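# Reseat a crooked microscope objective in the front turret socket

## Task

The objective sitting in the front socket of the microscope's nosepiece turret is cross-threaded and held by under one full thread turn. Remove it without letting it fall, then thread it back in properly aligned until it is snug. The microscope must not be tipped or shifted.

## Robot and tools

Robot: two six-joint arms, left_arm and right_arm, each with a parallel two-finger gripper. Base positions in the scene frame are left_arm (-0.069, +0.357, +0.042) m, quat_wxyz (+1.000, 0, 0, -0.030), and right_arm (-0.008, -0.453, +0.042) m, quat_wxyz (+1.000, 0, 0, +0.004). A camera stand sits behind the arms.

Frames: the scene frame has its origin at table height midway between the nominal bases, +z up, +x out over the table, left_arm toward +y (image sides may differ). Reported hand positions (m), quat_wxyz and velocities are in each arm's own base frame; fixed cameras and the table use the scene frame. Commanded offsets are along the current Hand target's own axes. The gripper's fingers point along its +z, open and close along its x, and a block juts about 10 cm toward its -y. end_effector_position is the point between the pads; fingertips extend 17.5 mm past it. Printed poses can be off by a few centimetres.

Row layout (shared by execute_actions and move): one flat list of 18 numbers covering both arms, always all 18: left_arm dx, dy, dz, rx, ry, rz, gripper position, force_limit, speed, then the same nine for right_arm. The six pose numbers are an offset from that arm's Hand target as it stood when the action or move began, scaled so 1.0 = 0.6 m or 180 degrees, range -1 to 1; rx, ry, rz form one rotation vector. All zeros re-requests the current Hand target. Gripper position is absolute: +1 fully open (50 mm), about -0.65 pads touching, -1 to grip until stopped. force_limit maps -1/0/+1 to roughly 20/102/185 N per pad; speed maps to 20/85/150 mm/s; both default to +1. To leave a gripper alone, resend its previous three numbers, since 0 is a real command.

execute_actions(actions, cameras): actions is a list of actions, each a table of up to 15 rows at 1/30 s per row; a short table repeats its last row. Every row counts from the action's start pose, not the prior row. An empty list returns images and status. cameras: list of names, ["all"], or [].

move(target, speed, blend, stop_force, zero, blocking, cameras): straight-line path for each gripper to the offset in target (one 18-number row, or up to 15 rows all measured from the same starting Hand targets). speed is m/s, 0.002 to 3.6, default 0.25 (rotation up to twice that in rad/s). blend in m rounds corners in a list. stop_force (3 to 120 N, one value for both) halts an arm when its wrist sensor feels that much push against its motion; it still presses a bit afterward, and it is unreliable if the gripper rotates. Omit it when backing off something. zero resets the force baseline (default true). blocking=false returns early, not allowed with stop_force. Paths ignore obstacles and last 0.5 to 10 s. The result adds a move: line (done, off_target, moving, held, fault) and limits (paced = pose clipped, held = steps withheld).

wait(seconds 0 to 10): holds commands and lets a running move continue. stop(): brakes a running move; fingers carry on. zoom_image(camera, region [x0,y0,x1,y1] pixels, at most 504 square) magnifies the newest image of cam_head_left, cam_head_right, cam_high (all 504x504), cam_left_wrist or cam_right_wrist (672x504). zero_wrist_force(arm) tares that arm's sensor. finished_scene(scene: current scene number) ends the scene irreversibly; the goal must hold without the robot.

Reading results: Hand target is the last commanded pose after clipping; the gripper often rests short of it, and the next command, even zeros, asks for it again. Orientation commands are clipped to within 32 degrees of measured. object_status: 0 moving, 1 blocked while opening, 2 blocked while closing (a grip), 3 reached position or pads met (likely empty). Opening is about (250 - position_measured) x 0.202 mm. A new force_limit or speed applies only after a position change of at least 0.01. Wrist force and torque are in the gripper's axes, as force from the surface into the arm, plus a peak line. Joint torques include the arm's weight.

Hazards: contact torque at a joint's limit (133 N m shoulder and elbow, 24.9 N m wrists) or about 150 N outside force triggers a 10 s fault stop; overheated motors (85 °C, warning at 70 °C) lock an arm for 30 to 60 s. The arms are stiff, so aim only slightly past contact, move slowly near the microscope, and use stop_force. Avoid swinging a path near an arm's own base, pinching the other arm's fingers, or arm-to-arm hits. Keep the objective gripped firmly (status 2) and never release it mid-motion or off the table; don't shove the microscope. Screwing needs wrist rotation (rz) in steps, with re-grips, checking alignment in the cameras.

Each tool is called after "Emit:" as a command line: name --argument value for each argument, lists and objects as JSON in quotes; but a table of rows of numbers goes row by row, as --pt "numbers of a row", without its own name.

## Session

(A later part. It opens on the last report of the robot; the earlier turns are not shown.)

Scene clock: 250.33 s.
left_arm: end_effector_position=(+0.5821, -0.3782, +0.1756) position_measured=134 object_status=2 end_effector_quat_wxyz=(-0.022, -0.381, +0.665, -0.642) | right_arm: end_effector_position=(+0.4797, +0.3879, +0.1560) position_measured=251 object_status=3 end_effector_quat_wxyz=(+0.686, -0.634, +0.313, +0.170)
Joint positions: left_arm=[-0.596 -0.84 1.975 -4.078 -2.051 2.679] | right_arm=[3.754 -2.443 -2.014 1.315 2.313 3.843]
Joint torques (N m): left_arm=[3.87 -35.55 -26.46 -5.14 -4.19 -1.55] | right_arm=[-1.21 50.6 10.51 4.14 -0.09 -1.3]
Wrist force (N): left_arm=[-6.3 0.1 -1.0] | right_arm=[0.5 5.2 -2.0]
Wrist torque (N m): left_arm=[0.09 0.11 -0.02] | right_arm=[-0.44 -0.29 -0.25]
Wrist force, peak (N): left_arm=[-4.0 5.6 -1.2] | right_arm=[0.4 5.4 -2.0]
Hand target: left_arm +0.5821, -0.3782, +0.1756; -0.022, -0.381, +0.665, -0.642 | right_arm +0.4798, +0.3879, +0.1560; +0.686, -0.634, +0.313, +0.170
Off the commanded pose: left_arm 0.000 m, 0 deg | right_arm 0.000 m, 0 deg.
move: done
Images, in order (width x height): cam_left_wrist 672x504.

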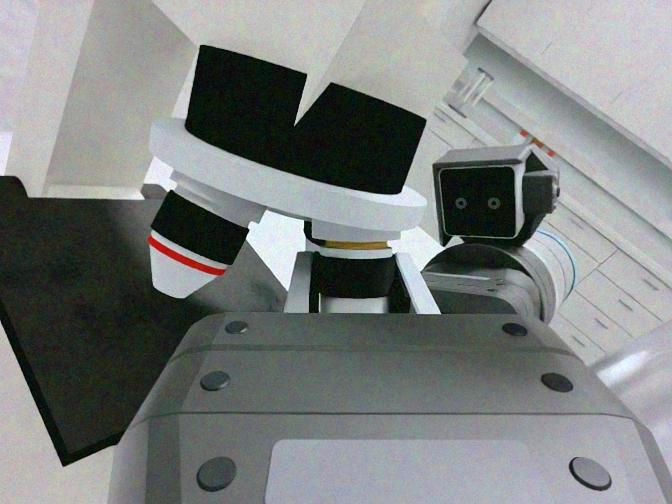

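Emit:
move --pt "-0.0003 0.00018 0.00088 0 -0.0322 0.0086 -1 -0.6 -1 0 0 0 0 0 0 -1 -1 1" --pt "-0.0005 0.00013 0.00113 0 -0.1556 0.0417 -1 -0.6 -1 0 0 0 0 0 0 -1 -1 1" --pt "-0.0005 0.00003 0.00125 0 -0.2844 0.0763 -1 -0.6 -1 0 0 0 0 0 0 -1 -1 1" --pt "0.00015 -0.00009 0.0008 0 -0.3113 0.0835 -1 -0.6 -1 0 0 0 0 0 0 -1 -1 1" --speed 0.14 --blend 0.0002

Emit:
move --pt "0 0 0 0 0 0 -1 -0.6 -1 0 -0.01 0 0 0 0 -1 -1 1" --speed 0.008 --stop_force 4 --cameras '["cam_left_wrist"]'

Emit:
zoom_image --camera "cam_left_wrist" --region '[290, 210, 420, 290]'

Scene clock: 255.57 s.
left_arm: end_effector_position=(+0.5823, -0.3787, +0.1756) position_measured=134 object_status=2 end_effector_quat_wxyz=(+0.373, -0.551, +0.640, -0.386) | right_arm: end_effector_position=(+0.4798, +0.3879, +0.1560) position_measured=251 object_status=3 end_effector_quat_wxyz=(+0.686, -0.634, +0.313, +0.170)
Joint positions: left_arm=[-1.068 -1.078 2.066 -3.432 -0.723 2.639] | right_arm=[3.754 -2.443 -2.014 1.315 2.313 3.843]
Joint torques (N m): left_arm=[-8.13 -44.78 -33.14 -1.48 4.52 -1.51] | right_arm=[-7.08 43.02 12.78 3.37 -1.1 -1.15]
Wrist force (N): left_arm=[-2.9 4.7 -4.1] | right_arm=[3.1 2.4 -0.3]
Wrist torque (N m): left_arm=[0.07 0.32 0.03] | right_arm=[-0.45 -0.28 -0.23]
Wrist force, peak (N): left_arm=[-5.0 11.3 3.7] | right_arm=[5.6 7.7 0.6]
Hand target: left_arm +0.5823, -0.3787, +0.1756; +0.373, -0.551, +0.640, -0.385 | right_arm +0.4798, +0.3879, +0.1560; +0.686, -0.634, +0.313, +0.170
Off the commanded pose: left_arm 0.000 m, 0 deg | right_arm 0.000 m, 0 deg.
move: done

Scene clock: 256.80 s.
left_arm: end_effector_position=(+0.5823, -0.3787, +0.1756) position_measured=134 object_status=2 end_effector_quat_wxyz=(+0.373, -0.551, +0.640, -0.385) | right_arm: end_effector_position=(+0.4799, +0.3879, +0.1561) position_measured=251 object_status=3 end_effector_quat_wxyz=(+0.687, -0.634, +0.313, +0.169)
Joint positions: left_arm=[-1.068 -1.078 2.066 -3.432 -0.723 2.638] | right_arm=[3.754 -2.443 -2.014 1.315 2.313 3.843]
Joint torques (N m): left_arm=[-6.65 -43.62 -28.21 -1.6 4.3 -1.51] | right_arm=[7.85 38.2 1.3 5.02 -3.3 -1.23]
Wrist force (N): left_arm=[-1.4 3.6 -1.7] | right_arm=[2.2 6.1 0.7]
Wrist torque (N m): left_arm=[0.06 0.28 0.01] | right_arm=[-0.46 -0.30 -0.23]
Wrist force, peak (N): left_arm=[-2.6 4.8 -4.2] | right_arm=[1.8 9.2 -0.3]
Hand target: left_arm +0.5823, -0.3787, +0.1756; +0.373, -0.551, +0.640, -0.385 | right_arm +0.4799, +0.3879, +0.1561; +0.686, -0.634, +0.313, +0.170 (not the last commanded pose)
Off the commanded pose: left_arm 0.000 m, 0 deg | right_arm 0.006 m, 0 deg.
move: contact (right_arm)
Images, in order (width x height): cam_left_wrist 672x504.

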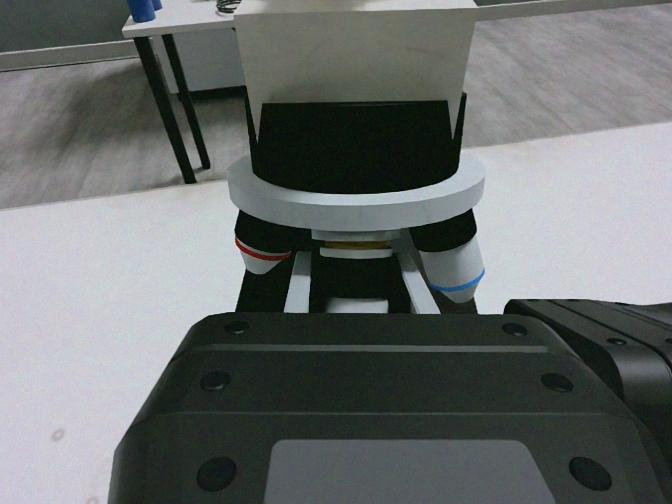

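Scaled by 3.877.

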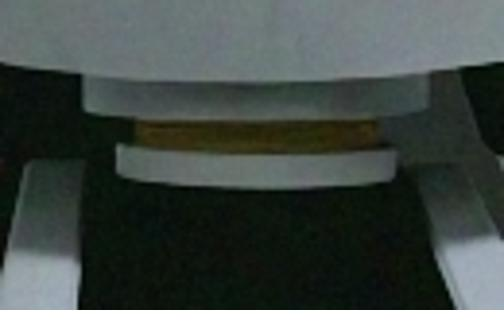

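Emit:
move --pt "0 0 0 0 0 0 0.29 -0.6 -1 0 0 0 0 0 0 -1 -1 1" --pt "-0.0009 0.00012 -0.00013 0 0.3113 -0.0835 0.29 -0.6 -1 0 0 0 0 0 0 -1 -1 1" --pt "-0.0009 0.00012 -0.00013 0 0.3113 -0.0835 -1 -0.6 -1 0 0 0 0 0 0 -1 -1 1" --speed '[0.1,0.25,0.1]'

Emit:
move --pt "-0.0001 0.00018 0.00088 0 -0.0322 0.0086 -1 -0.6 -1 0 0 0 0 0 0 -1 -1 1" --pt "-0.0003 0.00013 0.00113 0 -0.1556 0.0417 -1 -0.6 -1 0 0 0 0 0 0 -1 -1 1" --pt "-0.0003 0.00003 0.00125 0 -0.2844 0.0763 -1 -0.6 -1 0 0 0 0 0 0 -1 -1 1" --pt "0.0004 -0.00009 0.0008 0 -0.3113 0.0835 -1 -0.6 -1 0 0 0 0 0 0 -1 -1 1" --speed 0.14 --blend 0.0002

Emit:
move --pt "0 0 0 0 0 0 -1 -0.6 -1 0 -0.01 0 0 0 0 -1 -1 1" --speed 0.008 --stop_force 4 --cameras '["cam_left_wrist"]'

Emit:
zoom_image --camera "cam_left_wrist" --region '[290, 210, 420, 290]'

Scene clock: 261.70 s.
left_arm: end_effector_position=(+0.5822, -0.3781, +0.1756) position_measured=134 object_status=2 end_effector_quat_wxyz=(-0.022, -0.381, +0.665, -0.642) | right_arm: end_effector_position=(+0.4799, +0.3879, +0.1561) position_measured=251 object_status=3 end_effector_quat_wxyz=(+0.686, -0.634, +0.313, +0.170)
Joint positions: left_arm=[-0.595 -0.84 1.975 -4.078 -2.052 2.679] | right_arm=[3.754 -2.443 -2.014 1.315 2.313 3.843]
Joint torques (N m): left_arm=[5.81 -32.44 -26.7 -4.75 -3.57 -1.81] | right_arm=[4.72 52.27 15.86 4.66 0.21 -1.17]
Wrist force (N): left_arm=[-3.1 -0.3 -1.0] | right_arm=[1.0 7.7 -1.7]
Wrist torque (N m): left_arm=[0.12 0.11 0.00] | right_arm=[-0.44 -0.25 -0.23]
Wrist force, peak (N): left_arm=[-1.8 4.2 -1.6] | right_arm=[1.6 8.2 -1.5]
Hand target: left_arm +0.5822, -0.3781, +0.1756; -0.022, -0.381, +0.665, -0.642 | right_arm +0.4799, +0.3879, +0.1561; +0.686, -0.634, +0.313, +0.170
Off the commanded pose: left_arm 0.000 m, 0 deg | right_arm 0.000 m, 0 deg.
move: done

Scene clock: 266.07 s.
left_arm: end_effector_position=(+0.5823, -0.3787, +0.1757) position_measured=134 object_status=2 end_effector_quat_wxyz=(+0.373, -0.551, +0.640, -0.386) | right_arm: end_effector_position=(+0.4799, +0.3879, +0.1561) position_measured=251 object_status=3 end_effector_quat_wxyz=(+0.687, -0.634, +0.313, +0.169)
Joint positions: left_arm=[-1.068 -1.078 2.066 -3.432 -0.723 2.639] | right_arm=[3.754 -2.443 -2.014 1.315 2.313 3.843]
Joint torques (N m): left_arm=[-6.03 -45.21 -33.93 -1.31 4.63 -1.72] | right_arm=[-0.07 39.05 12.66 4.14 -2.07 -1.19]
Wrist force (N): left_arm=[-1.8 4.2 -4.1] | right_arm=[4.3 4.7 0.8]
Wrist torque (N m): left_arm=[0.06 0.34 0.01] | right_arm=[-0.47 -0.27 -0.21]
Wrist force, peak (N): left_arm=[-2.0 10.2 5.9] | right_arm=[6.6 10.0 0.8]
Hand target: left_arm +0.5823, -0.3787, +0.1757; +0.373, -0.551, +0.640, -0.385 | right_arm +0.4799, +0.3879, +0.1561; +0.686, -0.634, +0.313, +0.170
Off the commanded pose: left_arm 0.000 m, 0 deg | right_arm 0.000 m, 0 deg.
move: done

Scene clock: 267.30 s.
left_arm: end_effector_position=(+0.5823, -0.3787, +0.1757) position_measured=134 object_status=2 end_effector_quat_wxyz=(+0.373, -0.551, +0.640, -0.385) | right_arm: end_effector_position=(+0.4800, +0.3879, +0.1562) position_measured=251 object_status=3 end_effector_quat_wxyz=(+0.687, -0.634, +0.313, +0.169)
Joint positions: left_arm=[-1.068 -1.078 2.066 -3.432 -0.723 2.638] | right_arm=[3.753 -2.443 -2.013 1.315 2.313 3.843]
Joint torques (N m): left_arm=[-6.56 -43.44 -24.76 -1.38 3.24 -1.33] | right_arm=[6.8 40.11 1.6 5.32 -3.46 -1.04]
Wrist force (N): left_arm=[-1.6 2.1 -0.8] | right_arm=[3.1 8.4 0.5]
Wrist torque (N m): left_arm=[0.05 0.36 0.00] | right_arm=[-0.42 -0.26 -0.21]
Wrist force, peak (N): left_arm=[-2.0 4.0 -4.6] | right_arm=[2.8 11.4 1.6]
Hand target: left_arm +0.5823, -0.3787, +0.1757; +0.373, -0.551, +0.640, -0.385 | right_arm +0.4800, +0.3879, +0.1562; +0.687, -0.634, +0.313, +0.169 (not the last commanded pose)
Off the commanded pose: left_arm 0.000 m, 0 deg | right_arm 0.006 m, 0 deg.
move: contact (right_arm)
Images, in order (width x height): cam_left_wrist 672x504.

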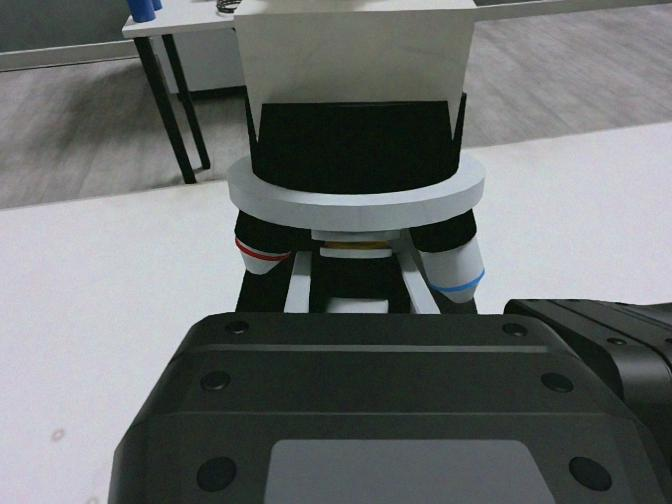

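Scaled by 3.877.

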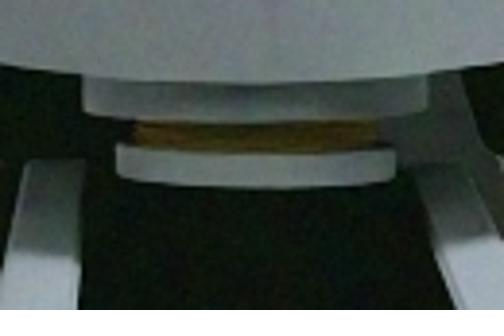

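Emit:
move --pt "0 0 0 0 0 0 0.29 -0.6 -1 0 0 0 0 0 0 -1 -1 1" --pt "-0.0009 0.00012 -0.00013 0 0.3113 -0.0835 0.29 -0.6 -1 0 0 0 0 0 0 -1 -1 1" --pt "-0.0009 0.00012 -0.00013 0 0.3113 -0.0835 -1 -0.6 -1 0 0 0 0 0 0 -1 -1 1" --speed '[0.1,0.25,0.1]'

Emit:
move --pt "-0.0001 0.00018 0.00088 0 -0.0322 0.0086 -1 -0.6 -1 0 0 0 0 0 0 -1 -1 1" --pt "-0.0003 0.00013 0.00113 0 -0.1556 0.0417 -1 -0.6 -1 0 0 0 0 0 0 -1 -1 1" --pt "-0.0003 0.00003 0.00125 0 -0.2844 0.0763 -1 -0.6 -1 0 0 0 0 0 0 -1 -1 1" --pt "0.0004 -0.00009 0.0008 0 -0.3113 0.0835 -1 -0.6 -1 0 0 0 0 0 0 -1 -1 1" --speed 0.14 --blend 0.0002

Emit:
move --pt "0 0 0 0 0 0 0.29 -0.6 -1 0 0 0 0 0 0 -1 -1 1" --pt "-0.0009 0.00012 -0.00013 0 0.3113 -0.0835 0.29 -0.6 -1 0 0 0 0 0 0 -1 -1 1" --pt "-0.0009 0.00012 -0.00013 0 0.3113 -0.0835 -1 -0.6 -1 0 0 0 0 0 0 -1 -1 1" --speed '[0.1,0.25,0.1]'

Emit:
move --pt "-0.0001 0.00018 0.00088 0 -0.0322 0.0086 -1 -0.6 -1 0 0 0 0 0 0 -1 -1 1" --pt "-0.0003 0.00013 0.00113 0 -0.1556 0.0417 -1 -0.6 -1 0 0 0 0 0 0 -1 -1 1" --pt "-0.0003 0.00003 0.00125 0 -0.2844 0.0763 -1 -0.6 -1 0 0 0 0 0 0 -1 -1 1" --pt "0.0004 -0.00009 0.0008 0 -0.3113 0.0835 -1 -0.6 -1 0 0 0 0 0 0 -1 -1 1" --speed 0.14 --blend 0.0002 --cameras '["cam_left_wrist"]'

Emit:
zoom_image --camera "cam_left_wrist" --region '[290, 210, 420, 290]'

Scene clock: 272.10 s.
left_arm: end_effector_position=(+0.5823, -0.3781, +0.1757) position_measured=134 object_status=2 end_effector_quat_wxyz=(-0.022, -0.381, +0.665, -0.642) | right_arm: end_effector_position=(+0.4800, +0.3879, +0.1562) position_measured=251 object_status=3 end_effector_quat_wxyz=(+0.687, -0.634, +0.313, +0.169)
Joint positions: left_arm=[-0.595 -0.84 1.975 -4.078 -2.052 2.679] | right_arm=[3.753 -2.443 -2.013 1.315 2.313 3.843]
Joint torques (N m): left_arm=[6.53 -33.84 -27.36 -4.76 -3.05 -1.74] | right_arm=[5.68 54.09 16.35 4.98 0.07 -1.2]
Wrist force (N): left_arm=[-2.4 -0.4 -1.3] | right_arm=[2.8 10.4 -1.9]
Wrist torque (N m): left_arm=[0.10 0.14 0.01] | right_arm=[-0.40 -0.25 -0.20]
Wrist force, peak (N): left_arm=[-3.1 -0.2 -1.8] | right_arm=[3.6 10.6 -1.2]
Hand target: left_arm +0.5823, -0.3781, +0.1757; -0.022, -0.381, +0.665, -0.642 | right_arm +0.4800, +0.3879, +0.1562; +0.687, -0.634, +0.313, +0.169
Off the commanded pose: left_arm 0.000 m, 0 deg | right_arm 0.000 m, 0 deg.
move: done

Scene clock: 276.47 s.
left_arm: end_effector_position=(+0.5823, -0.3786, +0.1758) position_measured=134 object_status=2 end_effector_quat_wxyz=(+0.373, -0.551, +0.640, -0.386) | right_arm: end_effector_position=(+0.4800, +0.3879, +0.1562) position_measured=251 object_status=3 end_effector_quat_wxyz=(+0.687, -0.634, +0.313, +0.169)
Joint positions: left_arm=[-1.067 -1.078 2.066 -3.432 -0.724 2.639] | right_arm=[3.753 -2.443 -2.013 1.315 2.313 3.843]
Joint torques (N m): left_arm=[-6.49 -45.69 -29.9 -1.13 5.32 -1.44] | right_arm=[3.93 41.49 7.11 3.77 -2.47 -1.04]
Wrist force (N): left_arm=[0.1 3.1 -4.0] | right_arm=[4.1 5.9 1.7]
Wrist torque (N m): left_arm=[0.05 0.46 -0.04] | right_arm=[-0.52 -0.26 -0.19]
Wrist force, peak (N): left_arm=[-0.2 9.2 6.1] | right_arm=[7.6 13.2 1.7]
Hand target: left_arm +0.5824, -0.3786, +0.1758; +0.373, -0.551, +0.640, -0.385 | right_arm +0.4800, +0.3879, +0.1562; +0.687, -0.634, +0.313, +0.169
Off the commanded pose: left_arm 0.000 m, 0 deg | right_arm 0.000 m, 0 deg.
move: done

Scene clock: 280.30 s.
left_arm: end_effector_position=(+0.5823, -0.3781, +0.1758) position_measured=134 object_status=2 end_effector_quat_wxyz=(-0.022, -0.381, +0.665, -0.642) | right_arm: end_effector_position=(+0.4800, +0.3879, +0.1562) position_measured=251 object_status=3 end_effector_quat_wxyz=(+0.687, -0.634, +0.313, +0.169)
Joint positions: left_arm=[-0.595 -0.84 1.975 -4.078 -2.052 2.679] | right_arm=[3.753 -2.443 -2.013 1.315 2.313 3.843]
Joint torques (N m): left_arm=[7.84 -32 -26.49 -4.57 -2.77 -1.56] | right_arm=[1.42 42.26 2.88 0.68 -0.97 -1.07]
Wrist force (N): left_arm=[-0.7 -0.4 -1.6] | right_arm=[3.7 9.0 -1.5]
Wrist torque (N m): left_arm=[0.07 0.17 0.02] | right_arm=[-0.44 -0.24 -0.18]
Wrist force, peak (N): left_arm=[0.3 3.4 -3.9] | right_arm=[3.5 9.7 -1.8]
Hand target: left_arm +0.5823, -0.3781, +0.1758; -0.022, -0.381, +0.665, -0.642 | right_arm +0.4800, +0.3879, +0.1562; +0.687, -0.634, +0.313, +0.169
Off the commanded pose: left_arm 0.000 m, 0 deg | right_arm 0.000 m, 0 deg.
move: done

Scene clock: 284.67 s.
left_arm: end_effector_position=(+0.5824, -0.3786, +0.1759) position_measured=134 object_status=2 end_effector_quat_wxyz=(+0.373, -0.551, +0.640, -0.386) | right_arm: end_effector_position=(+0.4800, +0.3879, +0.1562) position_measured=251 object_status=3 end_effector_quat_wxyz=(+0.687, -0.634, +0.313, +0.169)
Joint positions: left_arm=[-1.067 -1.078 2.066 -3.432 -0.724 2.639] | right_arm=[3.753 -2.443 -2.013 1.315 2.313 3.843]
Joint torques (N m): left_arm=[-6.42 -45.3 -31.25 -1.71 4.8 -1.56] | right_arm=[-0.32 43.33 3.15 2.81 0.87 -1.09]
Wrist force (N): left_arm=[-0.4 4.8 -0.4] | right_arm=[4.0 5.8 1.3]
Wrist torque (N m): left_arm=[0.03 0.35 0.00] | right_arm=[-0.51 -0.24 -0.19]
Wrist force, peak (N): left_arm=[-2.7 10.8 7.6] | right_arm=[5.5 11.0 1.8]
Hand target: left_arm +0.5824, -0.3786, +0.1759; +0.373, -0.551, +0.640, -0.385 | right_arm +0.4800, +0.3879, +0.1562; +0.687, -0.634, +0.313, +0.169
Off the commanded pose: left_arm 0.000 m, 0 deg | right_arm 0.000 m, 0 deg.
move: done
Images, in order (width x height): cam_left_wrist 672x504.

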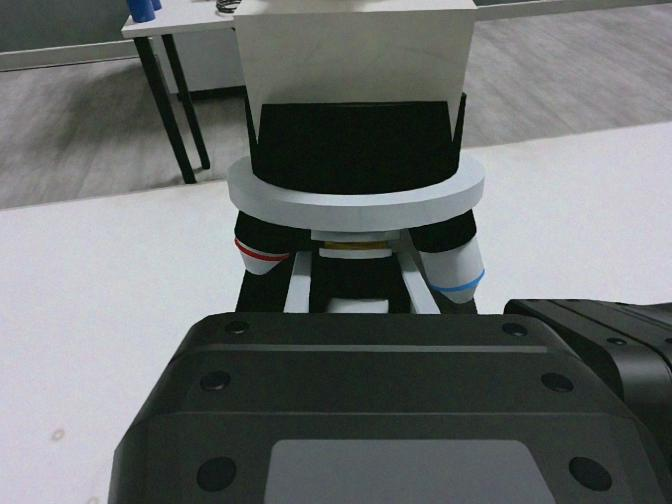

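Scaled by 3.877.

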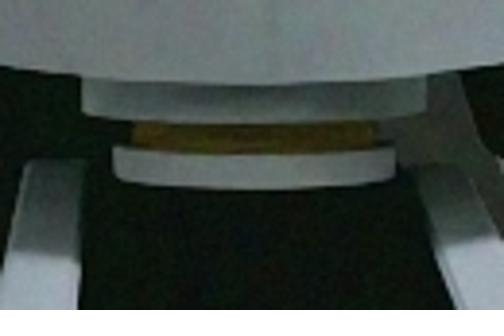

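Emit:
move --pt "0 0 0 0 0 0 0.29 -0.6 -1 0 0 0 0 0 0 -1 -1 1" --pt "-0.0009 0.00012 -0.00013 0 0.3113 -0.0835 0.29 -0.6 -1 0 0 0 0 0 0 -1 -1 1" --pt "-0.0009 0.00012 -0.00013 0 0.3113 -0.0835 -1 -0.6 -1 0 0 0 0 0 0 -1 -1 1" --speed '[0.1,0.25,0.1]'

Emit:
move --pt "-0.0001 0.00018 0.00088 0 -0.0322 0.0086 -1 -0.6 -1 0 0 0 0 0 0 -1 -1 1" --pt "-0.0003 0.00013 0.00113 0 -0.1556 0.0417 -1 -0.6 -1 0 0 0 0 0 0 -1 -1 1" --pt "-0.0003 0.00003 0.00125 0 -0.2844 0.0763 -1 -0.6 -1 0 0 0 0 0 0 -1 -1 1" --pt "0.0004 -0.00009 0.0008 0 -0.3113 0.0835 -1 -0.6 -1 0 0 0 0 0 0 -1 -1 1" --speed 0.14 --blend 0.0002

Emit:
move --pt "0 0 0 0 0 0 0.29 -0.6 -1 0 0 0 0 0 0 -1 -1 1" --pt "-0.0009 0.00012 -0.00013 0 0.3113 -0.0835 0.29 -0.6 -1 0 0 0 0 0 0 -1 -1 1" --pt "-0.0009 0.00012 -0.00013 0 0.3113 -0.0835 -1 -0.6 -1 0 0 0 0 0 0 -1 -1 1" --speed '[0.1,0.25,0.1]' --cameras '["cam_left_wrist"]'

Emit:
zoom_image --camera "cam_left_wrist" --region '[290, 210, 420, 290]'

Emit:
move --pt "-0.0001 0.00018 0.00088 0 -0.0322 0.0086 -1 -0.6 -1 0 0 0 0 0 0 -1 -1 1" --pt "-0.0003 0.00013 0.00113 0 -0.1556 0.0417 -1 -0.6 -1 0 0 0 0 0 0 -1 -1 1" --pt "-0.0003 0.00003 0.00125 0 -0.2844 0.0763 -1 -0.6 -1 0 0 0 0 0 0 -1 -1 1" --pt "0.0004 -0.00009 0.0008 0 -0.3113 0.0835 -1 -0.6 -1 0 0 0 0 0 0 -1 -1 1" --speed 0.14 --blend 0.0002 --cameras '["cam_left_wrist", "cam_right_wrist"]'

Emit:
zoom_image --camera "cam_left_wrist" --region '[290, 210, 420, 290]'

Emit:
zoom_image --camera "cam_right_wrist" --region '[325, 130, 445, 210]'

Scene clock: 289.33 s.
left_arm: end_effector_position=(+0.5824, -0.3781, +0.1759) position_measured=133 object_status=2 end_effector_quat_wxyz=(-0.022, -0.381, +0.665, -0.642) | right_arm: end_effector_position=(+0.4800, +0.3879, +0.1562) position_measured=251 object_status=3 end_effector_quat_wxyz=(+0.687, -0.634, +0.313, +0.169)
Joint positions: left_arm=[-0.595 -0.84 1.975 -4.077 -2.052 2.679] | right_arm=[3.753 -2.443 -2.013 1.315 2.313 3.843]
Joint torques (N m): left_arm=[6.24 -33.77 -26.33 -4.66 -3.55 -1.42] | right_arm=[-2.8 43.71 3.2 0.75 -3.63 -1.15]
Wrist force (N): left_arm=[-3.3 -0.4 -1.2] | right_arm=[3.5 9.5 -2.3]
Wrist torque (N m): left_arm=[0.13 0.12 0.01] | right_arm=[-0.41 -0.25 -0.19]
Wrist force, peak (N): left_arm=[-0.3 5.2 -0.4] | right_arm=[3.7 9.8 -1.9]
Hand target: left_arm +0.5824, -0.3781, +0.1759; -0.022, -0.381, +0.665, -0.642 | right_arm +0.4800, +0.3879, +0.1562; +0.687, -0.634, +0.313, +0.169
Off the commanded pose: left_arm 0.000 m, 0 deg | right_arm 0.000 m, 0 deg.
move: done

Scene clock: 293.70 s.
left_arm: end_effector_position=(+0.5824, -0.3786, +0.1760) position_measured=133 object_status=2 end_effector_quat_wxyz=(+0.373, -0.551, +0.640, -0.386) | right_arm: end_effector_position=(+0.4800, +0.3879, +0.1562) position_measured=251 object_status=3 end_effector_quat_wxyz=(+0.687, -0.634, +0.313, +0.169)
Joint positions: left_arm=[-1.067 -1.078 2.065 -3.432 -0.724 2.639] | right_arm=[3.753 -2.443 -2.013 1.315 2.313 3.843]
Joint torques (N m): left_arm=[-7.23 -43.89 -31.07 -1.55 4.53 -1.73] | right_arm=[-5.19 45.13 3.45 2.44 -2.62 -1.16]
Wrist force (N): left_arm=[-1.0 3.2 -0.5] | right_arm=[3.8 4.8 -1.1]
Wrist torque (N m): left_arm=[0.06 0.37 0.00] | right_arm=[-0.48 -0.24 -0.24]
Wrist force, peak (N): left_arm=[-3.7 9.9 8.5] | right_arm=[4.5 10.9 -0.2]
Hand target: left_arm +0.5824, -0.3786, +0.1760; +0.373, -0.551, +0.640, -0.385 | right_arm +0.4800, +0.3879, +0.1562; +0.687, -0.634, +0.313, +0.169
Off the commanded pose: left_arm 0.000 m, 0 deg | right_arm 0.000 m, 0 deg.
move: done

Scene clock: 297.53 s.
left_arm: end_effector_position=(+0.5824, -0.3780, +0.1759) position_measured=133 object_status=2 end_effector_quat_wxyz=(-0.022, -0.381, +0.665, -0.642) | right_arm: end_effector_position=(+0.4800, +0.3879, +0.1562) position_measured=251 object_status=3 end_effector_quat_wxyz=(+0.687, -0.634, +0.313, +0.169)
Joint positions: left_arm=[-0.595 -0.84 1.975 -4.077 -2.052 2.679] | right_arm=[3.753 -2.443 -2.013 1.315 2.313 3.843]
Joint torques (N m): left_arm=[4.12 -34.25 -26.21 -5.09 -3.59 -1.57] | right_arm=[-7.37 45.98 3.61 3.92 0.38 -1.12]
Wrist force (N): left_arm=[-4.8 0.2 -0.5] | right_arm=[1.9 5.7 -3.0]
Wrist torque (N m): left_arm=[0.12 0.10 -0.01] | right_arm=[-0.47 -0.31 -0.26]
Wrist force, peak (N): left_arm=[-5.3 0.4 -0.3] | right_arm=[3.3 6.0 -2.0]
Hand target: left_arm +0.5824, -0.3780, +0.1760; -0.022, -0.381, +0.665, -0.642 | right_arm +0.4800, +0.3879, +0.1562; +0.687, -0.634, +0.313, +0.169
Off the commanded pose: left_arm 0.000 m, 0 deg | right_arm 0.000 m, 0 deg.
move: done
Images, in order (width x height): cam_left_wrist 672x504.

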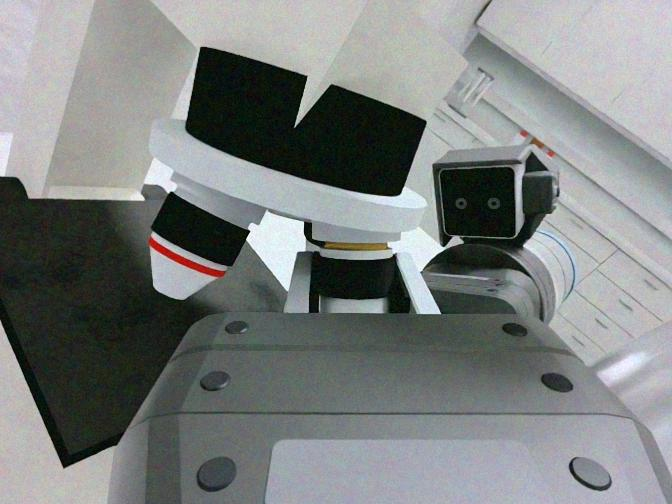

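Scaled by 3.877.

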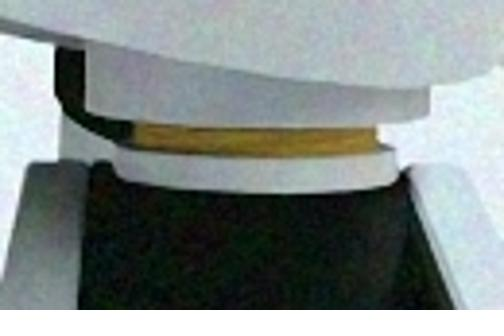

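Scene clock: 301.90 s.
left_arm: end_effector_position=(+0.5825, -0.3786, +0.1760) position_measured=133 object_status=2 end_effector_quat_wxyz=(+0.373, -0.551, +0.640, -0.386) | right_arm: end_effector_position=(+0.4800, +0.3879, +0.1562) position_measured=251 object_status=3 end_effector_quat_wxyz=(+0.687, -0.634, +0.313, +0.169)
Joint positions: left_arm=[-1.067 -1.078 2.065 -3.432 -0.724 2.639] | right_arm=[3.753 -2.443 -2.013 1.315 2.313 3.843]
Joint torques (N m): left_arm=[-7.32 -45.93 -29.54 -1.26 5.55 -1.36] | right_arm=[-8.46 46.82 4.23 3.23 -0.72 -0.94]
Wrist force (N): left_arm=[0.1 3.3 2.5] | right_arm=[3.1 1.9 -0.4]
Wrist torque (N m): left_arm=[0.04 0.37 -0.29] | right_arm=[-0.52 -0.29 -0.24]
Wrist force, peak (N): left_arm=[-1.7 10.0 11.0] | right_arm=[3.4 8.1 -3.9]
Hand target: left_arm +0.5825, -0.3786, +0.1760; +0.373, -0.551, +0.640, -0.385 | right_arm +0.4800, +0.3879, +0.1562; +0.687, -0.634, +0.313, +0.169
Off the commanded pose: left_arm 0.000 m, 0 deg | right_arm 0.000 m, 0 deg.
move: done
Images, in order (width x height): cam_left_wrist 672x504, cam_right_wrist 672x504.

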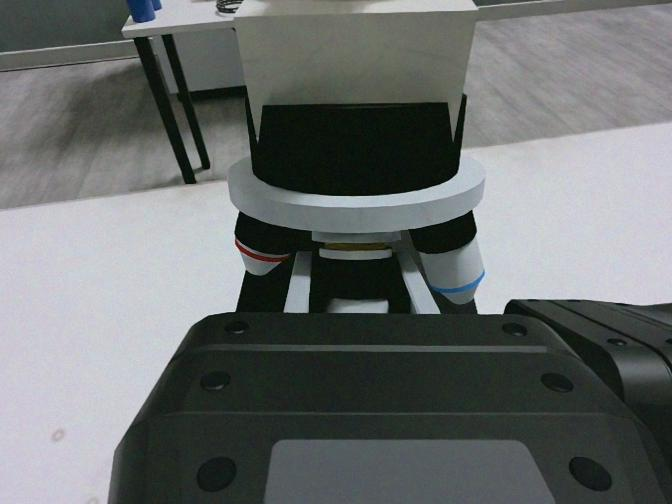

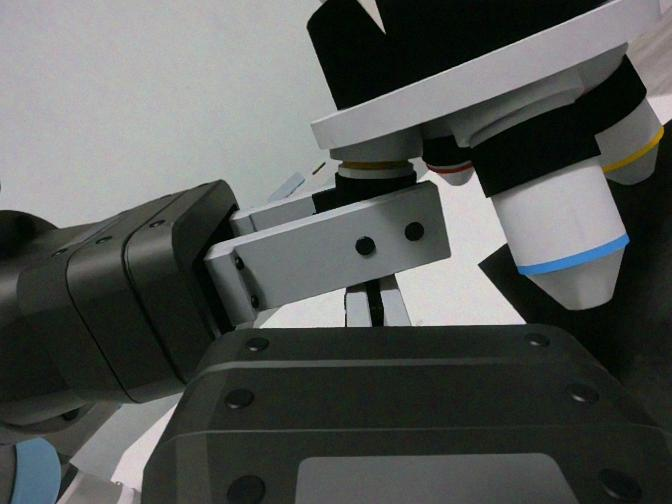

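Scaled by 3.877.

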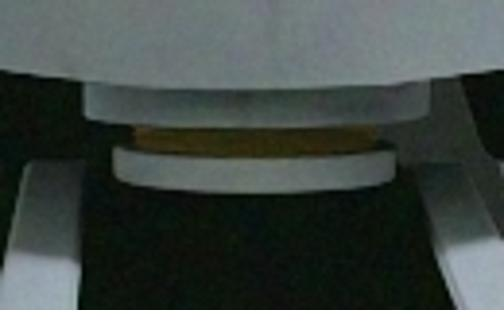

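Scaled by 4.200.

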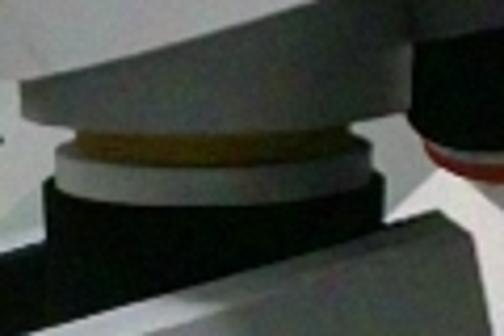

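Emit:
move --pt "0 0 0 0 0 0 -1 -0.6 -1 0 -0.01 0 0 0 0 -1 -1 1" --speed 0.008 --stop_force 4

Emit:
move --pt "0 0 0 0 0 0 0.29 -0.6 -1 0 0 0 0 0 0 -1 -1 1" --pt "-0.00103 0.00019 0.00007 0 0.3113 -0.0835 0.29 -0.6 -1 0 0 0 0 0 0 -1 -1 1" --pt "-0.00103 0.00019 0.00007 0 0.3113 -0.0835 -1 -0.6 -1 0 0 0 0 0 0 -1 -1 1" --speed '[0.1,0.25,0.1]'

Emit:
move --pt "-0.0001 0.00018 0.00088 0 -0.0322 0.0086 -1 -0.6 -1 0 0 0 0 0 0 -1 -1 1" --pt "-0.0002 0.00013 0.00113 0 -0.1556 0.0417 -1 -0.6 -1 0 0 0 0 0 0 -1 -1 1" --pt "-0.0001 0.00003 0.00125 0 -0.2844 0.0763 -1 -0.6 -1 0 0 0 0 0 0 -1 -1 1" --pt "0.0006 -0.00009 0.0008 0 -0.3113 0.0835 -1 -0.6 -1 0 0 0 0 0 0 -1 -1 1" --speed 0.14 --blend 0.0002 --cameras '["cam_left_wrist", "cam_right_wrist"]'

Emit:
zoom_image --camera "cam_left_wrist" --region '[290, 210, 420, 290]'

Emit:
zoom_image --camera "cam_right_wrist" --region '[325, 130, 445, 210]'

Scene clock: 304.10 s.
left_arm: end_effector_position=(+0.5825, -0.3786, +0.1760) position_measured=133 object_status=2 end_effector_quat_wxyz=(+0.373, -0.551, +0.640, -0.385) | right_arm: end_effector_position=(+0.4801, +0.3878, +0.1563) position_measured=251 object_status=3 end_effector_quat_wxyz=(+0.687, -0.634, +0.313, +0.169)
Joint positions: left_arm=[-1.067 -1.078 2.065 -3.431 -0.724 2.639] | right_arm=[3.753 -2.443 -2.013 1.315 2.313 3.843]
Joint torques (N m): left_arm=[-7.4 -45.22 -25.66 -1.64 3.93 -1.15] | right_arm=[7.88 38.87 1.73 5.19 -3.16 -0.97]
Wrist force (N): left_arm=[1.3 2.6 3.9] | right_arm=[2.5 6.2 1.2]
Wrist torque (N m): left_arm=[0.04 0.35 -0.28] | right_arm=[-0.52 -0.28 -0.26]
Wrist force, peak (N): left_arm=[1.7 1.6 5.2] | right_arm=[2.2 10.0 -0.4]
Hand target: left_arm +0.5825, -0.3786, +0.1760; +0.373, -0.551, +0.640, -0.385 | right_arm +0.4801, +0.3878, +0.1563; +0.687, -0.634, +0.313, +0.169 (not the last commanded pose)
Off the commanded pose: left_arm 0.000 m, 0 deg | right_arm 0.006 m, 0 deg.
move: contact (right_arm)

Scene clock: 307.93 s.
left_arm: end_effector_position=(+0.5825, -0.3779, +0.1759) position_measured=134 object_status=2 end_effector_quat_wxyz=(-0.022, -0.381, +0.665, -0.642) | right_arm: end_effector_position=(+0.4800, +0.3878, +0.1563) position_measured=251 object_status=3 end_effector_quat_wxyz=(+0.687, -0.634, +0.313, +0.169)
Joint positions: left_arm=[-0.595 -0.84 1.974 -4.077 -2.052 2.679] | right_arm=[3.753 -2.443 -2.013 1.315 2.313 3.843]
Joint torques (N m): left_arm=[5.98 -33.42 -26.38 -4.82 -3.38 -1.51] | right_arm=[7.9 48.66 14.7 1.44 0.77 -1]
Wrist force (N): left_arm=[-3.0 -0.1 -1.0] | right_arm=[2.8 6.2 -3.3]
Wrist torque (N m): left_arm=[0.13 0.12 0.01] | right_arm=[-0.43 -0.29 -0.26]
Wrist force, peak (N): left_arm=[0.8 2.6 4.4] | right_arm=[3.9 5.9 -3.0]
Hand target: left_arm +0.5825, -0.3779, +0.1760; -0.022, -0.381, +0.665, -0.642 | right_arm +0.4801, +0.3878, +0.1563; +0.687, -0.634, +0.313, +0.169
Off the commanded pose: left_arm 0.000 m, 0 deg | right_arm 0.000 m, 0 deg.
move: done

Scene clock: 312.30 s.
left_arm: end_effector_position=(+0.5825, -0.3785, +0.1761) position_measured=134 object_status=2 end_effector_quat_wxyz=(+0.373, -0.551, +0.640, -0.386) | right_arm: end_effector_position=(+0.4801, +0.3878, +0.1563) position_measured=251 object_status=3 end_effector_quat_wxyz=(+0.687, -0.634, +0.313, +0.169)
Joint positions: left_arm=[-1.067 -1.078 2.065 -3.432 -0.724 2.639] | right_arm=[3.753 -2.443 -2.013 1.315 2.313 3.843]
Joint torques (N m): left_arm=[-6.54 -46.16 -30.9 -1.53 5.44 -1.34] | right_arm=[2.5 47.35 12.42 0.33 -1.71 -0.94]
Wrist force (N): left_arm=[0.2 3.7 1.8] | right_arm=[3.0 2.3 -0.9]
Wrist torque (N m): left_arm=[0.02 0.41 -0.32] | right_arm=[-0.53 -0.26 -0.24]
Wrist force, peak (N): left_arm=[-1.2 10.4 10.4] | right_arm=[2.6 8.3 -4.9]
Hand target: left_arm +0.5825, -0.3785, +0.1761; +0.373, -0.551, +0.640, -0.385 | right_arm +0.4801, +0.3878, +0.1563; +0.687, -0.634, +0.313, +0.169
Off the commanded pose: left_arm 0.000 m, 0 deg | right_arm 0.000 m, 0 deg.
move: done
Images, in order (width x height): cam_left_wrist 672x504, cam_right_wrist 672x504.

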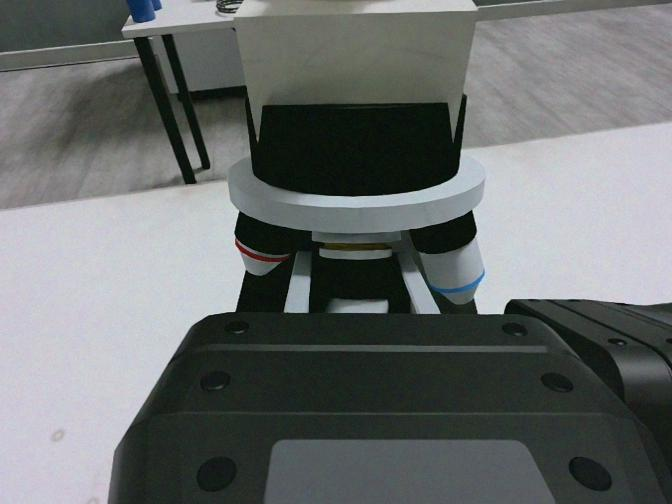

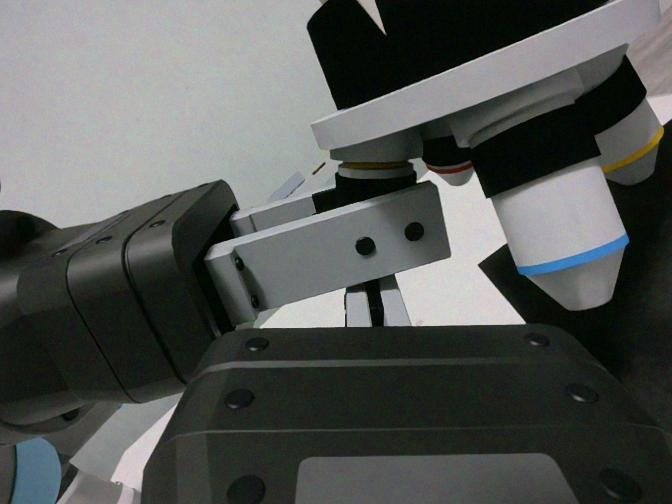

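Scaled by 3.877.

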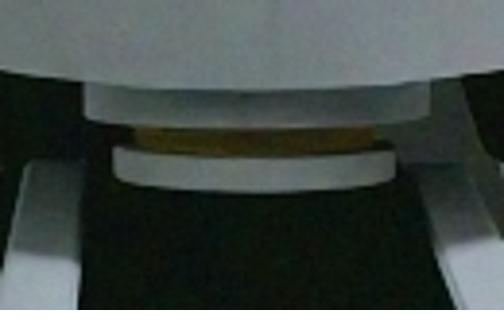

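Scaled by 4.200.

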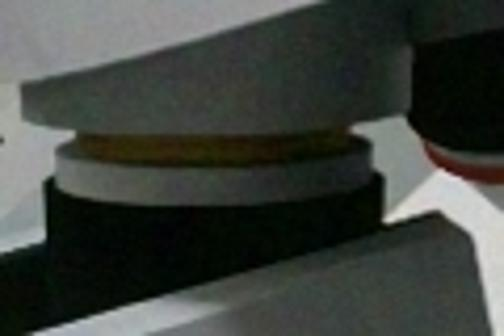

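Emit:
move --pt "0 0 0 0 0 0 -1 -0.6 -1 0 -0.01 0 0 0 0 -1 -1 1" --speed 0.008 --stop_force 4

Emit:
move --pt "0 0 0 0 0 0 0.29 -0.6 -1 0 0 0 0 0 0 -1 -1 1" --pt "-0.00103 0.00019 0.00007 0 0.3113 -0.0835 0.29 -0.6 -1 0 0 0 0 0 0 -1 -1 1" --pt "-0.00103 0.00019 0.00007 0 0.3113 -0.0835 -1 -0.6 -1 0 0 0 0 0 0 -1 -1 1" --speed '[0.1,0.25,0.1]'

Emit:
move --pt "-0.0001 0.00018 0.00088 0 -0.0322 0.0086 -1 -0.6 -1 0 0 0 0 0 0 -1 -1 1" --pt "-0.0002 0.00013 0.00113 0 -0.1556 0.0417 -1 -0.6 -1 0 0 0 0 0 0 -1 -1 1" --pt "-0.0001 0.00003 0.00125 0 -0.2844 0.0763 -1 -0.6 -1 0 0 0 0 0 0 -1 -1 1" --pt "0.0006 -0.00009 0.0008 0 -0.3113 0.0835 -1 -0.6 -1 0 0 0 0 0 0 -1 -1 1" --speed 0.14 --blend 0.0002

Emit:
move --pt "0 0 0 0 0 0 0.29 -0.6 -1 0 0 0 0 0 0 -1 -1 1" --pt "-0.00103 0.00019 0.00007 0 0.3113 -0.0835 0.29 -0.6 -1 0 0 0 0 0 0 -1 -1 1" --pt "-0.00103 0.00019 0.00007 0 0.3113 -0.0835 -1 -0.6 -1 0 0 0 0 0 0 -1 -1 1" --speed '[0.1,0.25,0.1]'

Emit:
move --pt "-0.0001 0.00018 0.00088 0 -0.0322 0.0086 -1 -0.6 -1 0 0 0 0 0 0 -1 -1 1" --pt "-0.0002 0.00013 0.00113 0 -0.1556 0.0417 -1 -0.6 -1 0 0 0 0 0 0 -1 -1 1" --pt "-0.0001 0.00003 0.00125 0 -0.2844 0.0763 -1 -0.6 -1 0 0 0 0 0 0 -1 -1 1" --pt "0.0006 -0.00009 0.0008 0 -0.3113 0.0835 -1 -0.6 -1 0 0 0 0 0 0 -1 -1 1" --speed 0.14 --blend 0.0002 --cameras '["cam_left_wrist", "cam_right_wrist"]'

Emit:
zoom_image --camera "cam_left_wrist" --region '[290, 210, 420, 290]'

Emit:
zoom_image --camera "cam_right_wrist" --region '[325, 130, 445, 210]'

Scene clock: 314.13 s.
left_arm: end_effector_position=(+0.5825, -0.3785, +0.1761) position_measured=134 object_status=2 end_effector_quat_wxyz=(+0.373, -0.551, +0.640, -0.385) | right_arm: end_effector_position=(+0.4802, +0.3878, +0.1565) position_measured=251 object_status=3 end_effector_quat_wxyz=(+0.687, -0.634, +0.313, +0.169)
Joint positions: left_arm=[-1.067 -1.078 2.065 -3.431 -0.724 2.639] | right_arm=[3.753 -2.442 -2.013 1.314 2.313 3.843]
Joint torques (N m): left_arm=[-7.24 -44.64 -28.78 -1.17 3.59 -1.18] | right_arm=[7.1 40.54 2.57 5.21 -4.24 -0.92]
Wrist force (N): left_arm=[0.4 2.6 4.3] | right_arm=[2.4 9.5 -0.4]
Wrist torque (N m): left_arm=[0.08 0.41 -0.33] | right_arm=[-0.46 -0.29 -0.27]
Wrist force, peak (N): left_arm=[-0.9 2.4 4.9] | right_arm=[2.7 10.1 -2.0]
Hand target: left_arm +0.5825, -0.3785, +0.1761; +0.373, -0.551, +0.640, -0.385 | right_arm +0.4801, +0.3878, +0.1564; +0.687, -0.634, +0.313, +0.169 (not the last commanded pose)
Off the commanded pose: left_arm 0.000 m, 0 deg | right_arm 0.006 m, 0 deg.
move: contact (right_arm)

Scene clock: 317.97 s.
left_arm: end_effector_position=(+0.5826, -0.3779, +0.1760) position_measured=134 object_status=2 end_effector_quat_wxyz=(-0.022, -0.381, +0.665, -0.642) | right_arm: end_effector_position=(+0.4801, +0.3878, +0.1564) position_measured=251 object_status=3 end_effector_quat_wxyz=(+0.687, -0.634, +0.313, +0.169)
Joint positions: left_arm=[-0.595 -0.84 1.974 -4.077 -2.053 2.679] | right_arm=[3.753 -2.442 -2.013 1.314 2.313 3.843]
Joint torques (N m): left_arm=[4.28 -33.28 -26.75 -5.15 -3.36 -1.43] | right_arm=[8.55 39.97 2.78 2.52 0.32 -1.01]
Wrist force (N): left_arm=[-2.8 -0.2 -0.9] | right_arm=[2.5 7.1 -4.0]
Wrist torque (N m): left_arm=[0.08 0.10 0.02] | right_arm=[-0.44 -0.28 -0.26]
Wrist force, peak (N): left_arm=[0.4 2.3 4.1] | right_arm=[2.7 8.7 -1.8]
Hand target: left_arm +0.5826, -0.3779, +0.1760; -0.022, -0.381, +0.665, -0.642 | right_arm +0.4801, +0.3878, +0.1564; +0.687, -0.634, +0.313, +0.169
Off the commanded pose: left_arm 0.000 m, 0 deg | right_arm 0.000 m, 0 deg.
move: done

Scene clock: 322.33 s.
left_arm: end_effector_position=(+0.5826, -0.3785, +0.1762) position_measured=134 object_status=2 end_effector_quat_wxyz=(+0.373, -0.551, +0.640, -0.386) | right_arm: end_effector_position=(+0.4801, +0.3878, +0.1564) position_measured=251 object_status=3 end_effector_quat_wxyz=(+0.687, -0.634, +0.313, +0.169)
Joint positions: left_arm=[-1.067 -1.078 2.065 -3.432 -0.724 2.639] | right_arm=[3.753 -2.442 -2.013 1.314 2.313 3.843]
Joint torques (N m): left_arm=[-6.51 -46.5 -31.15 -1.44 5.36 -1.18] | right_arm=[5.08 41.48 6.14 0.11 -2.08 -1.17]
Wrist force (N): left_arm=[-0.1 4.5 1.8] | right_arm=[3.1 3.4 -1.3]
Wrist torque (N m): left_arm=[0.03 0.43 -0.35] | right_arm=[-0.47 -0.25 -0.25]
Wrist force, peak (N): left_arm=[-0.7 11.2 10.9] | right_arm=[2.2 9.6 -5.4]
Hand target: left_arm +0.5826, -0.3785, +0.1762; +0.373, -0.551, +0.640, -0.385 | right_arm +0.4801, +0.3878, +0.1564; +0.687, -0.634, +0.313, +0.169
Off the commanded pose: left_arm 0.000 m, 0 deg | right_arm 0.000 m, 0 deg.
move: done

Scene clock: 326.17 s.
left_arm: end_effector_position=(+0.5827, -0.3779, +0.1761) position_measured=134 object_status=2 end_effector_quat_wxyz=(-0.022, -0.381, +0.665, -0.642) | right_arm: end_effector_position=(+0.4801, +0.3878, +0.1564) position_measured=251 object_status=3 end_effector_quat_wxyz=(+0.687, -0.634, +0.313, +0.169)
Joint positions: left_arm=[-0.594 -0.84 1.974 -4.076 -2.053 2.679] | right_arm=[3.753 -2.442 -2.013 1.314 2.313 3.843]
Joint torques (N m): left_arm=[6.45 -33.25 -25.8 -4.75 -3.05 -1.85] | right_arm=[-3.03 41.42 9.04 2.58 0.56 -1.08]
Wrist force (N): left_arm=[-2.0 -0.5 -1.1] | right_arm=[1.4 1.9 -1.5]
Wrist torque (N m): left_arm=[0.11 0.12 0.02] | right_arm=[-0.51 -0.28 -0.26]
Wrist force, peak (N): left_arm=[0.0 4.2 1.7] | right_arm=[2.9 4.0 -1.9]
Hand target: left_arm +0.5827, -0.3779, +0.1761; -0.022, -0.381, +0.665, -0.642 | right_arm +0.4801, +0.3878, +0.1564; +0.687, -0.634, +0.313, +0.169
Off the commanded pose: left_arm 0.000 m, 0 deg | right_arm 0.000 m, 0 deg.
move: done

Scene clock: 330.53 s.
left_arm: end_effector_position=(+0.5826, -0.3785, +0.1762) position_measured=134 object_status=2 end_effector_quat_wxyz=(+0.373, -0.551, +0.640, -0.386) | right_arm: end_effector_position=(+0.4801, +0.3878, +0.1564) position_measured=251 object_status=3 end_effector_quat_wxyz=(+0.687, -0.634, +0.313, +0.169)
Joint positions: left_arm=[-1.067 -1.079 2.065 -3.431 -0.724 2.639] | right_arm=[3.753 -2.442 -2.013 1.314 2.313 3.843]
Joint torques (N m): left_arm=[-7.15 -43.91 -30.22 -0.89 5.24 -1.26] | right_arm=[-8.41 42.16 13.13 3.73 1.36 -1.19]
Wrist force (N): left_arm=[0.5 4.1 -1.9] | right_arm=[1.5 -1.3 -0.4]
Wrist torque (N m): left_arm=[0.11 0.41 -0.36] | right_arm=[-0.56 -0.29 -0.26]
Wrist force, peak (N): left_arm=[0.1 9.5 5.0] | right_arm=[2.0 4.2 -2.9]
Hand target: left_arm +0.5826, -0.3785, +0.1762; +0.373, -0.551, +0.640, -0.385 | right_arm +0.4801, +0.3878, +0.1564; +0.687, -0.634, +0.313, +0.169
Off the commanded pose: left_arm 0.000 m, 0 deg | right_arm 0.000 m, 0 deg.
move: done
Images, in order (width x height): cam_left_wrist 672x504, cam_right_wrist 672x504.

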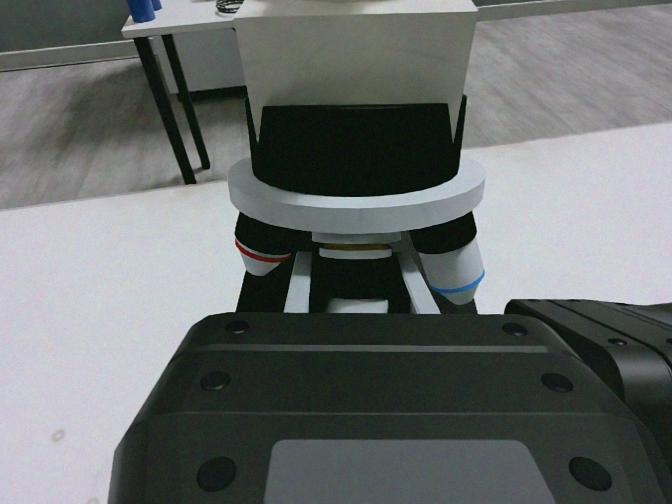

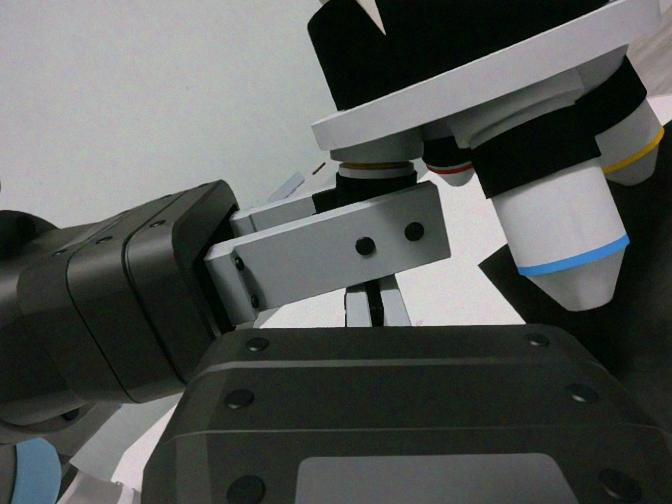

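Scaled by 3.877.

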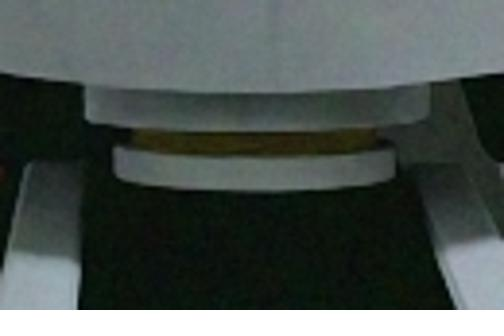

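Scaled by 4.200.

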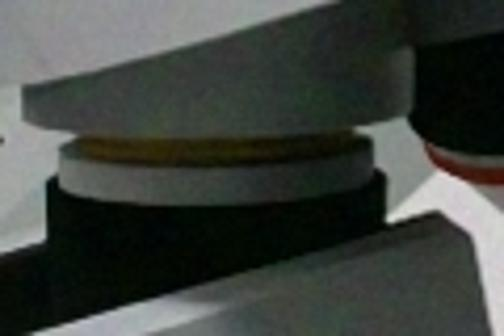

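Emit:
move --pt "0 0 0 0 0 0 0.29 -0.6 -1 0 0 0 0 0 0 -1 -1 1" --pt "-0.00103 0.00043 0.00001 0.0078 0.3113 -0.0835 0.29 -0.6 -1 0 0 0 0 0 0 -1 -1 1" --pt "-0.00103 0.00043 0.00001 0.0078 0.3113 -0.0835 -1 -0.6 -1 0 0 0 0 0 0 -1 -1 1" --speed '[0.1,0.3,0.1]'

Emit:
move --pt "-0.0001 0.00018 0.00088 0 -0.0322 0.0086 -1 -0.6 -1 0 0 0 0 0 0 -1 -1 1" --pt "-0.0002 0.00013 0.00113 0 -0.1556 0.0417 -1 -0.6 -1 0 0 0 0 0 0 -1 -1 1" --pt "-0.0001 0.00003 0.00125 0 -0.2844 0.0763 -1 -0.6 -1 0 0 0 0 0 0 -1 -1 1" --pt "0.0006 -0.00009 0.0008 0 -0.3113 0.0835 -1 -0.6 -1 0 0 0 0 0 0 -1 -1 1" --speed 0.14 --blend 0.0002 --cameras '["cam_right_wrist"]'

Emit:
zoom_image --camera "cam_right_wrist" --region '[325, 130, 445, 210]'

Scene clock: 337.00 s.
left_arm: end_effector_position=(+0.5826, -0.3778, +0.1760) position_measured=134 object_status=2 end_effector_quat_wxyz=(-0.016, -0.377, +0.660, -0.649) | right_arm: end_effector_position=(+0.4801, +0.3878, +0.1564) position_measured=251 object_status=3 end_effector_quat_wxyz=(+0.687, -0.634, +0.313, +0.169)
Joint positions: left_arm=[-0.598 -0.828 1.973 -4.11 -2.043 2.679] | right_arm=[3.753 -2.442 -2.013 1.314 2.313 3.843]
Joint torques (N m): left_arm=[6.88 -32.44 -25.65 -4.71 -3.07 -1.47] | right_arm=[-8.07 43.8 13.63 2.28 1.58 -1.08]
Wrist force (N): left_arm=[-1.9 -0.1 -1.7] | right_arm=[1.5 -1.0 -0.2]
Wrist torque (N m): left_arm=[0.11 0.12 0.00] | right_arm=[-0.53 -0.29 -0.25]
Wrist force, peak (N): left_arm=[0.8 4.1 -2.4] | right_arm=[1.6 -1.4 -0.4]
Hand target: left_arm +0.5826, -0.3778, +0.1760; -0.016, -0.377, +0.660, -0.649 | right_arm +0.4801, +0.3878, +0.1564; +0.687, -0.634, +0.313, +0.169
Off the commanded pose: left_arm 0.000 m, 0 deg | right_arm 0.000 m, 0 deg.
move: done

Scene clock: 341.37 s.
left_arm: end_effector_position=(+0.5826, -0.3784, +0.1762) position_measured=134 object_status=2 end_effector_quat_wxyz=(+0.377, -0.551, +0.632, -0.393) | right_arm: end_effector_position=(+0.4801, +0.3878, +0.1564) position_measured=251 object_status=3 end_effector_quat_wxyz=(+0.687, -0.634, +0.313, +0.169)
Joint positions: left_arm=[-1.071 -1.064 2.066 -3.469 -0.708 2.643] | right_arm=[3.753 -2.442 -2.013 1.314 2.313 3.843]
Joint torques (N m): left_arm=[-3.22 -42.51 -30.17 -0.59 5.59 -1.51] | right_arm=[-7.14 44.02 13.49 1.2 1.51 -1.08]
Wrist force (N): left_arm=[2.6 2.3 -6.2] | right_arm=[1.5 -1.2 -0.3]
Wrist torque (N m): left_arm=[0.12 0.35 0.08] | right_arm=[-0.55 -0.30 -0.25]
Wrist force, peak (N): left_arm=[-0.4 5.1 -9.0] | right_arm=[1.7 -1.2 -0.3]
Hand target: left_arm +0.5826, -0.3784, +0.1762; +0.377, -0.551, +0.632, -0.393 | right_arm +0.4801, +0.3878, +0.1564; +0.687, -0.634, +0.313, +0.169
Off the commanded pose: left_arm 0.000 m, 0 deg | right_arm 0.000 m, 0 deg.
move: done
Images, in order (width x height): cam_right_wrist 672x504.

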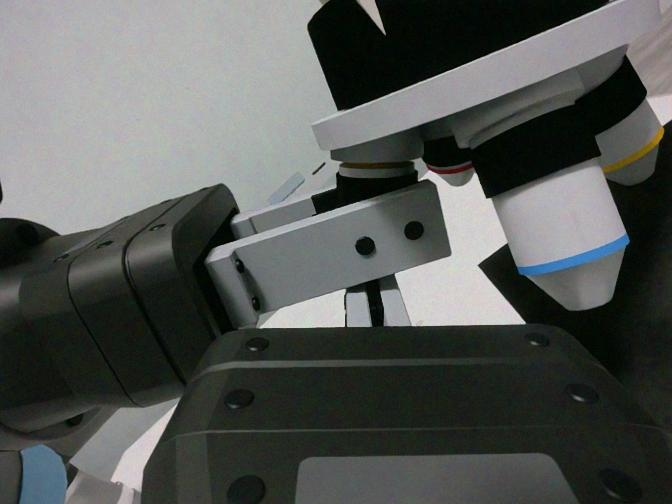

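Scaled by 4.200.

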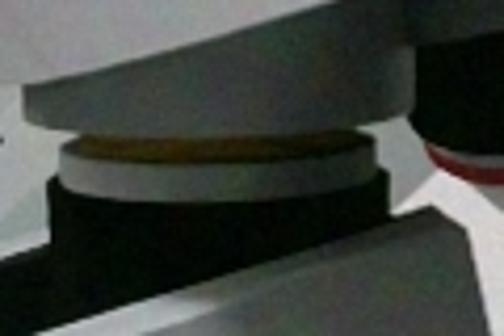

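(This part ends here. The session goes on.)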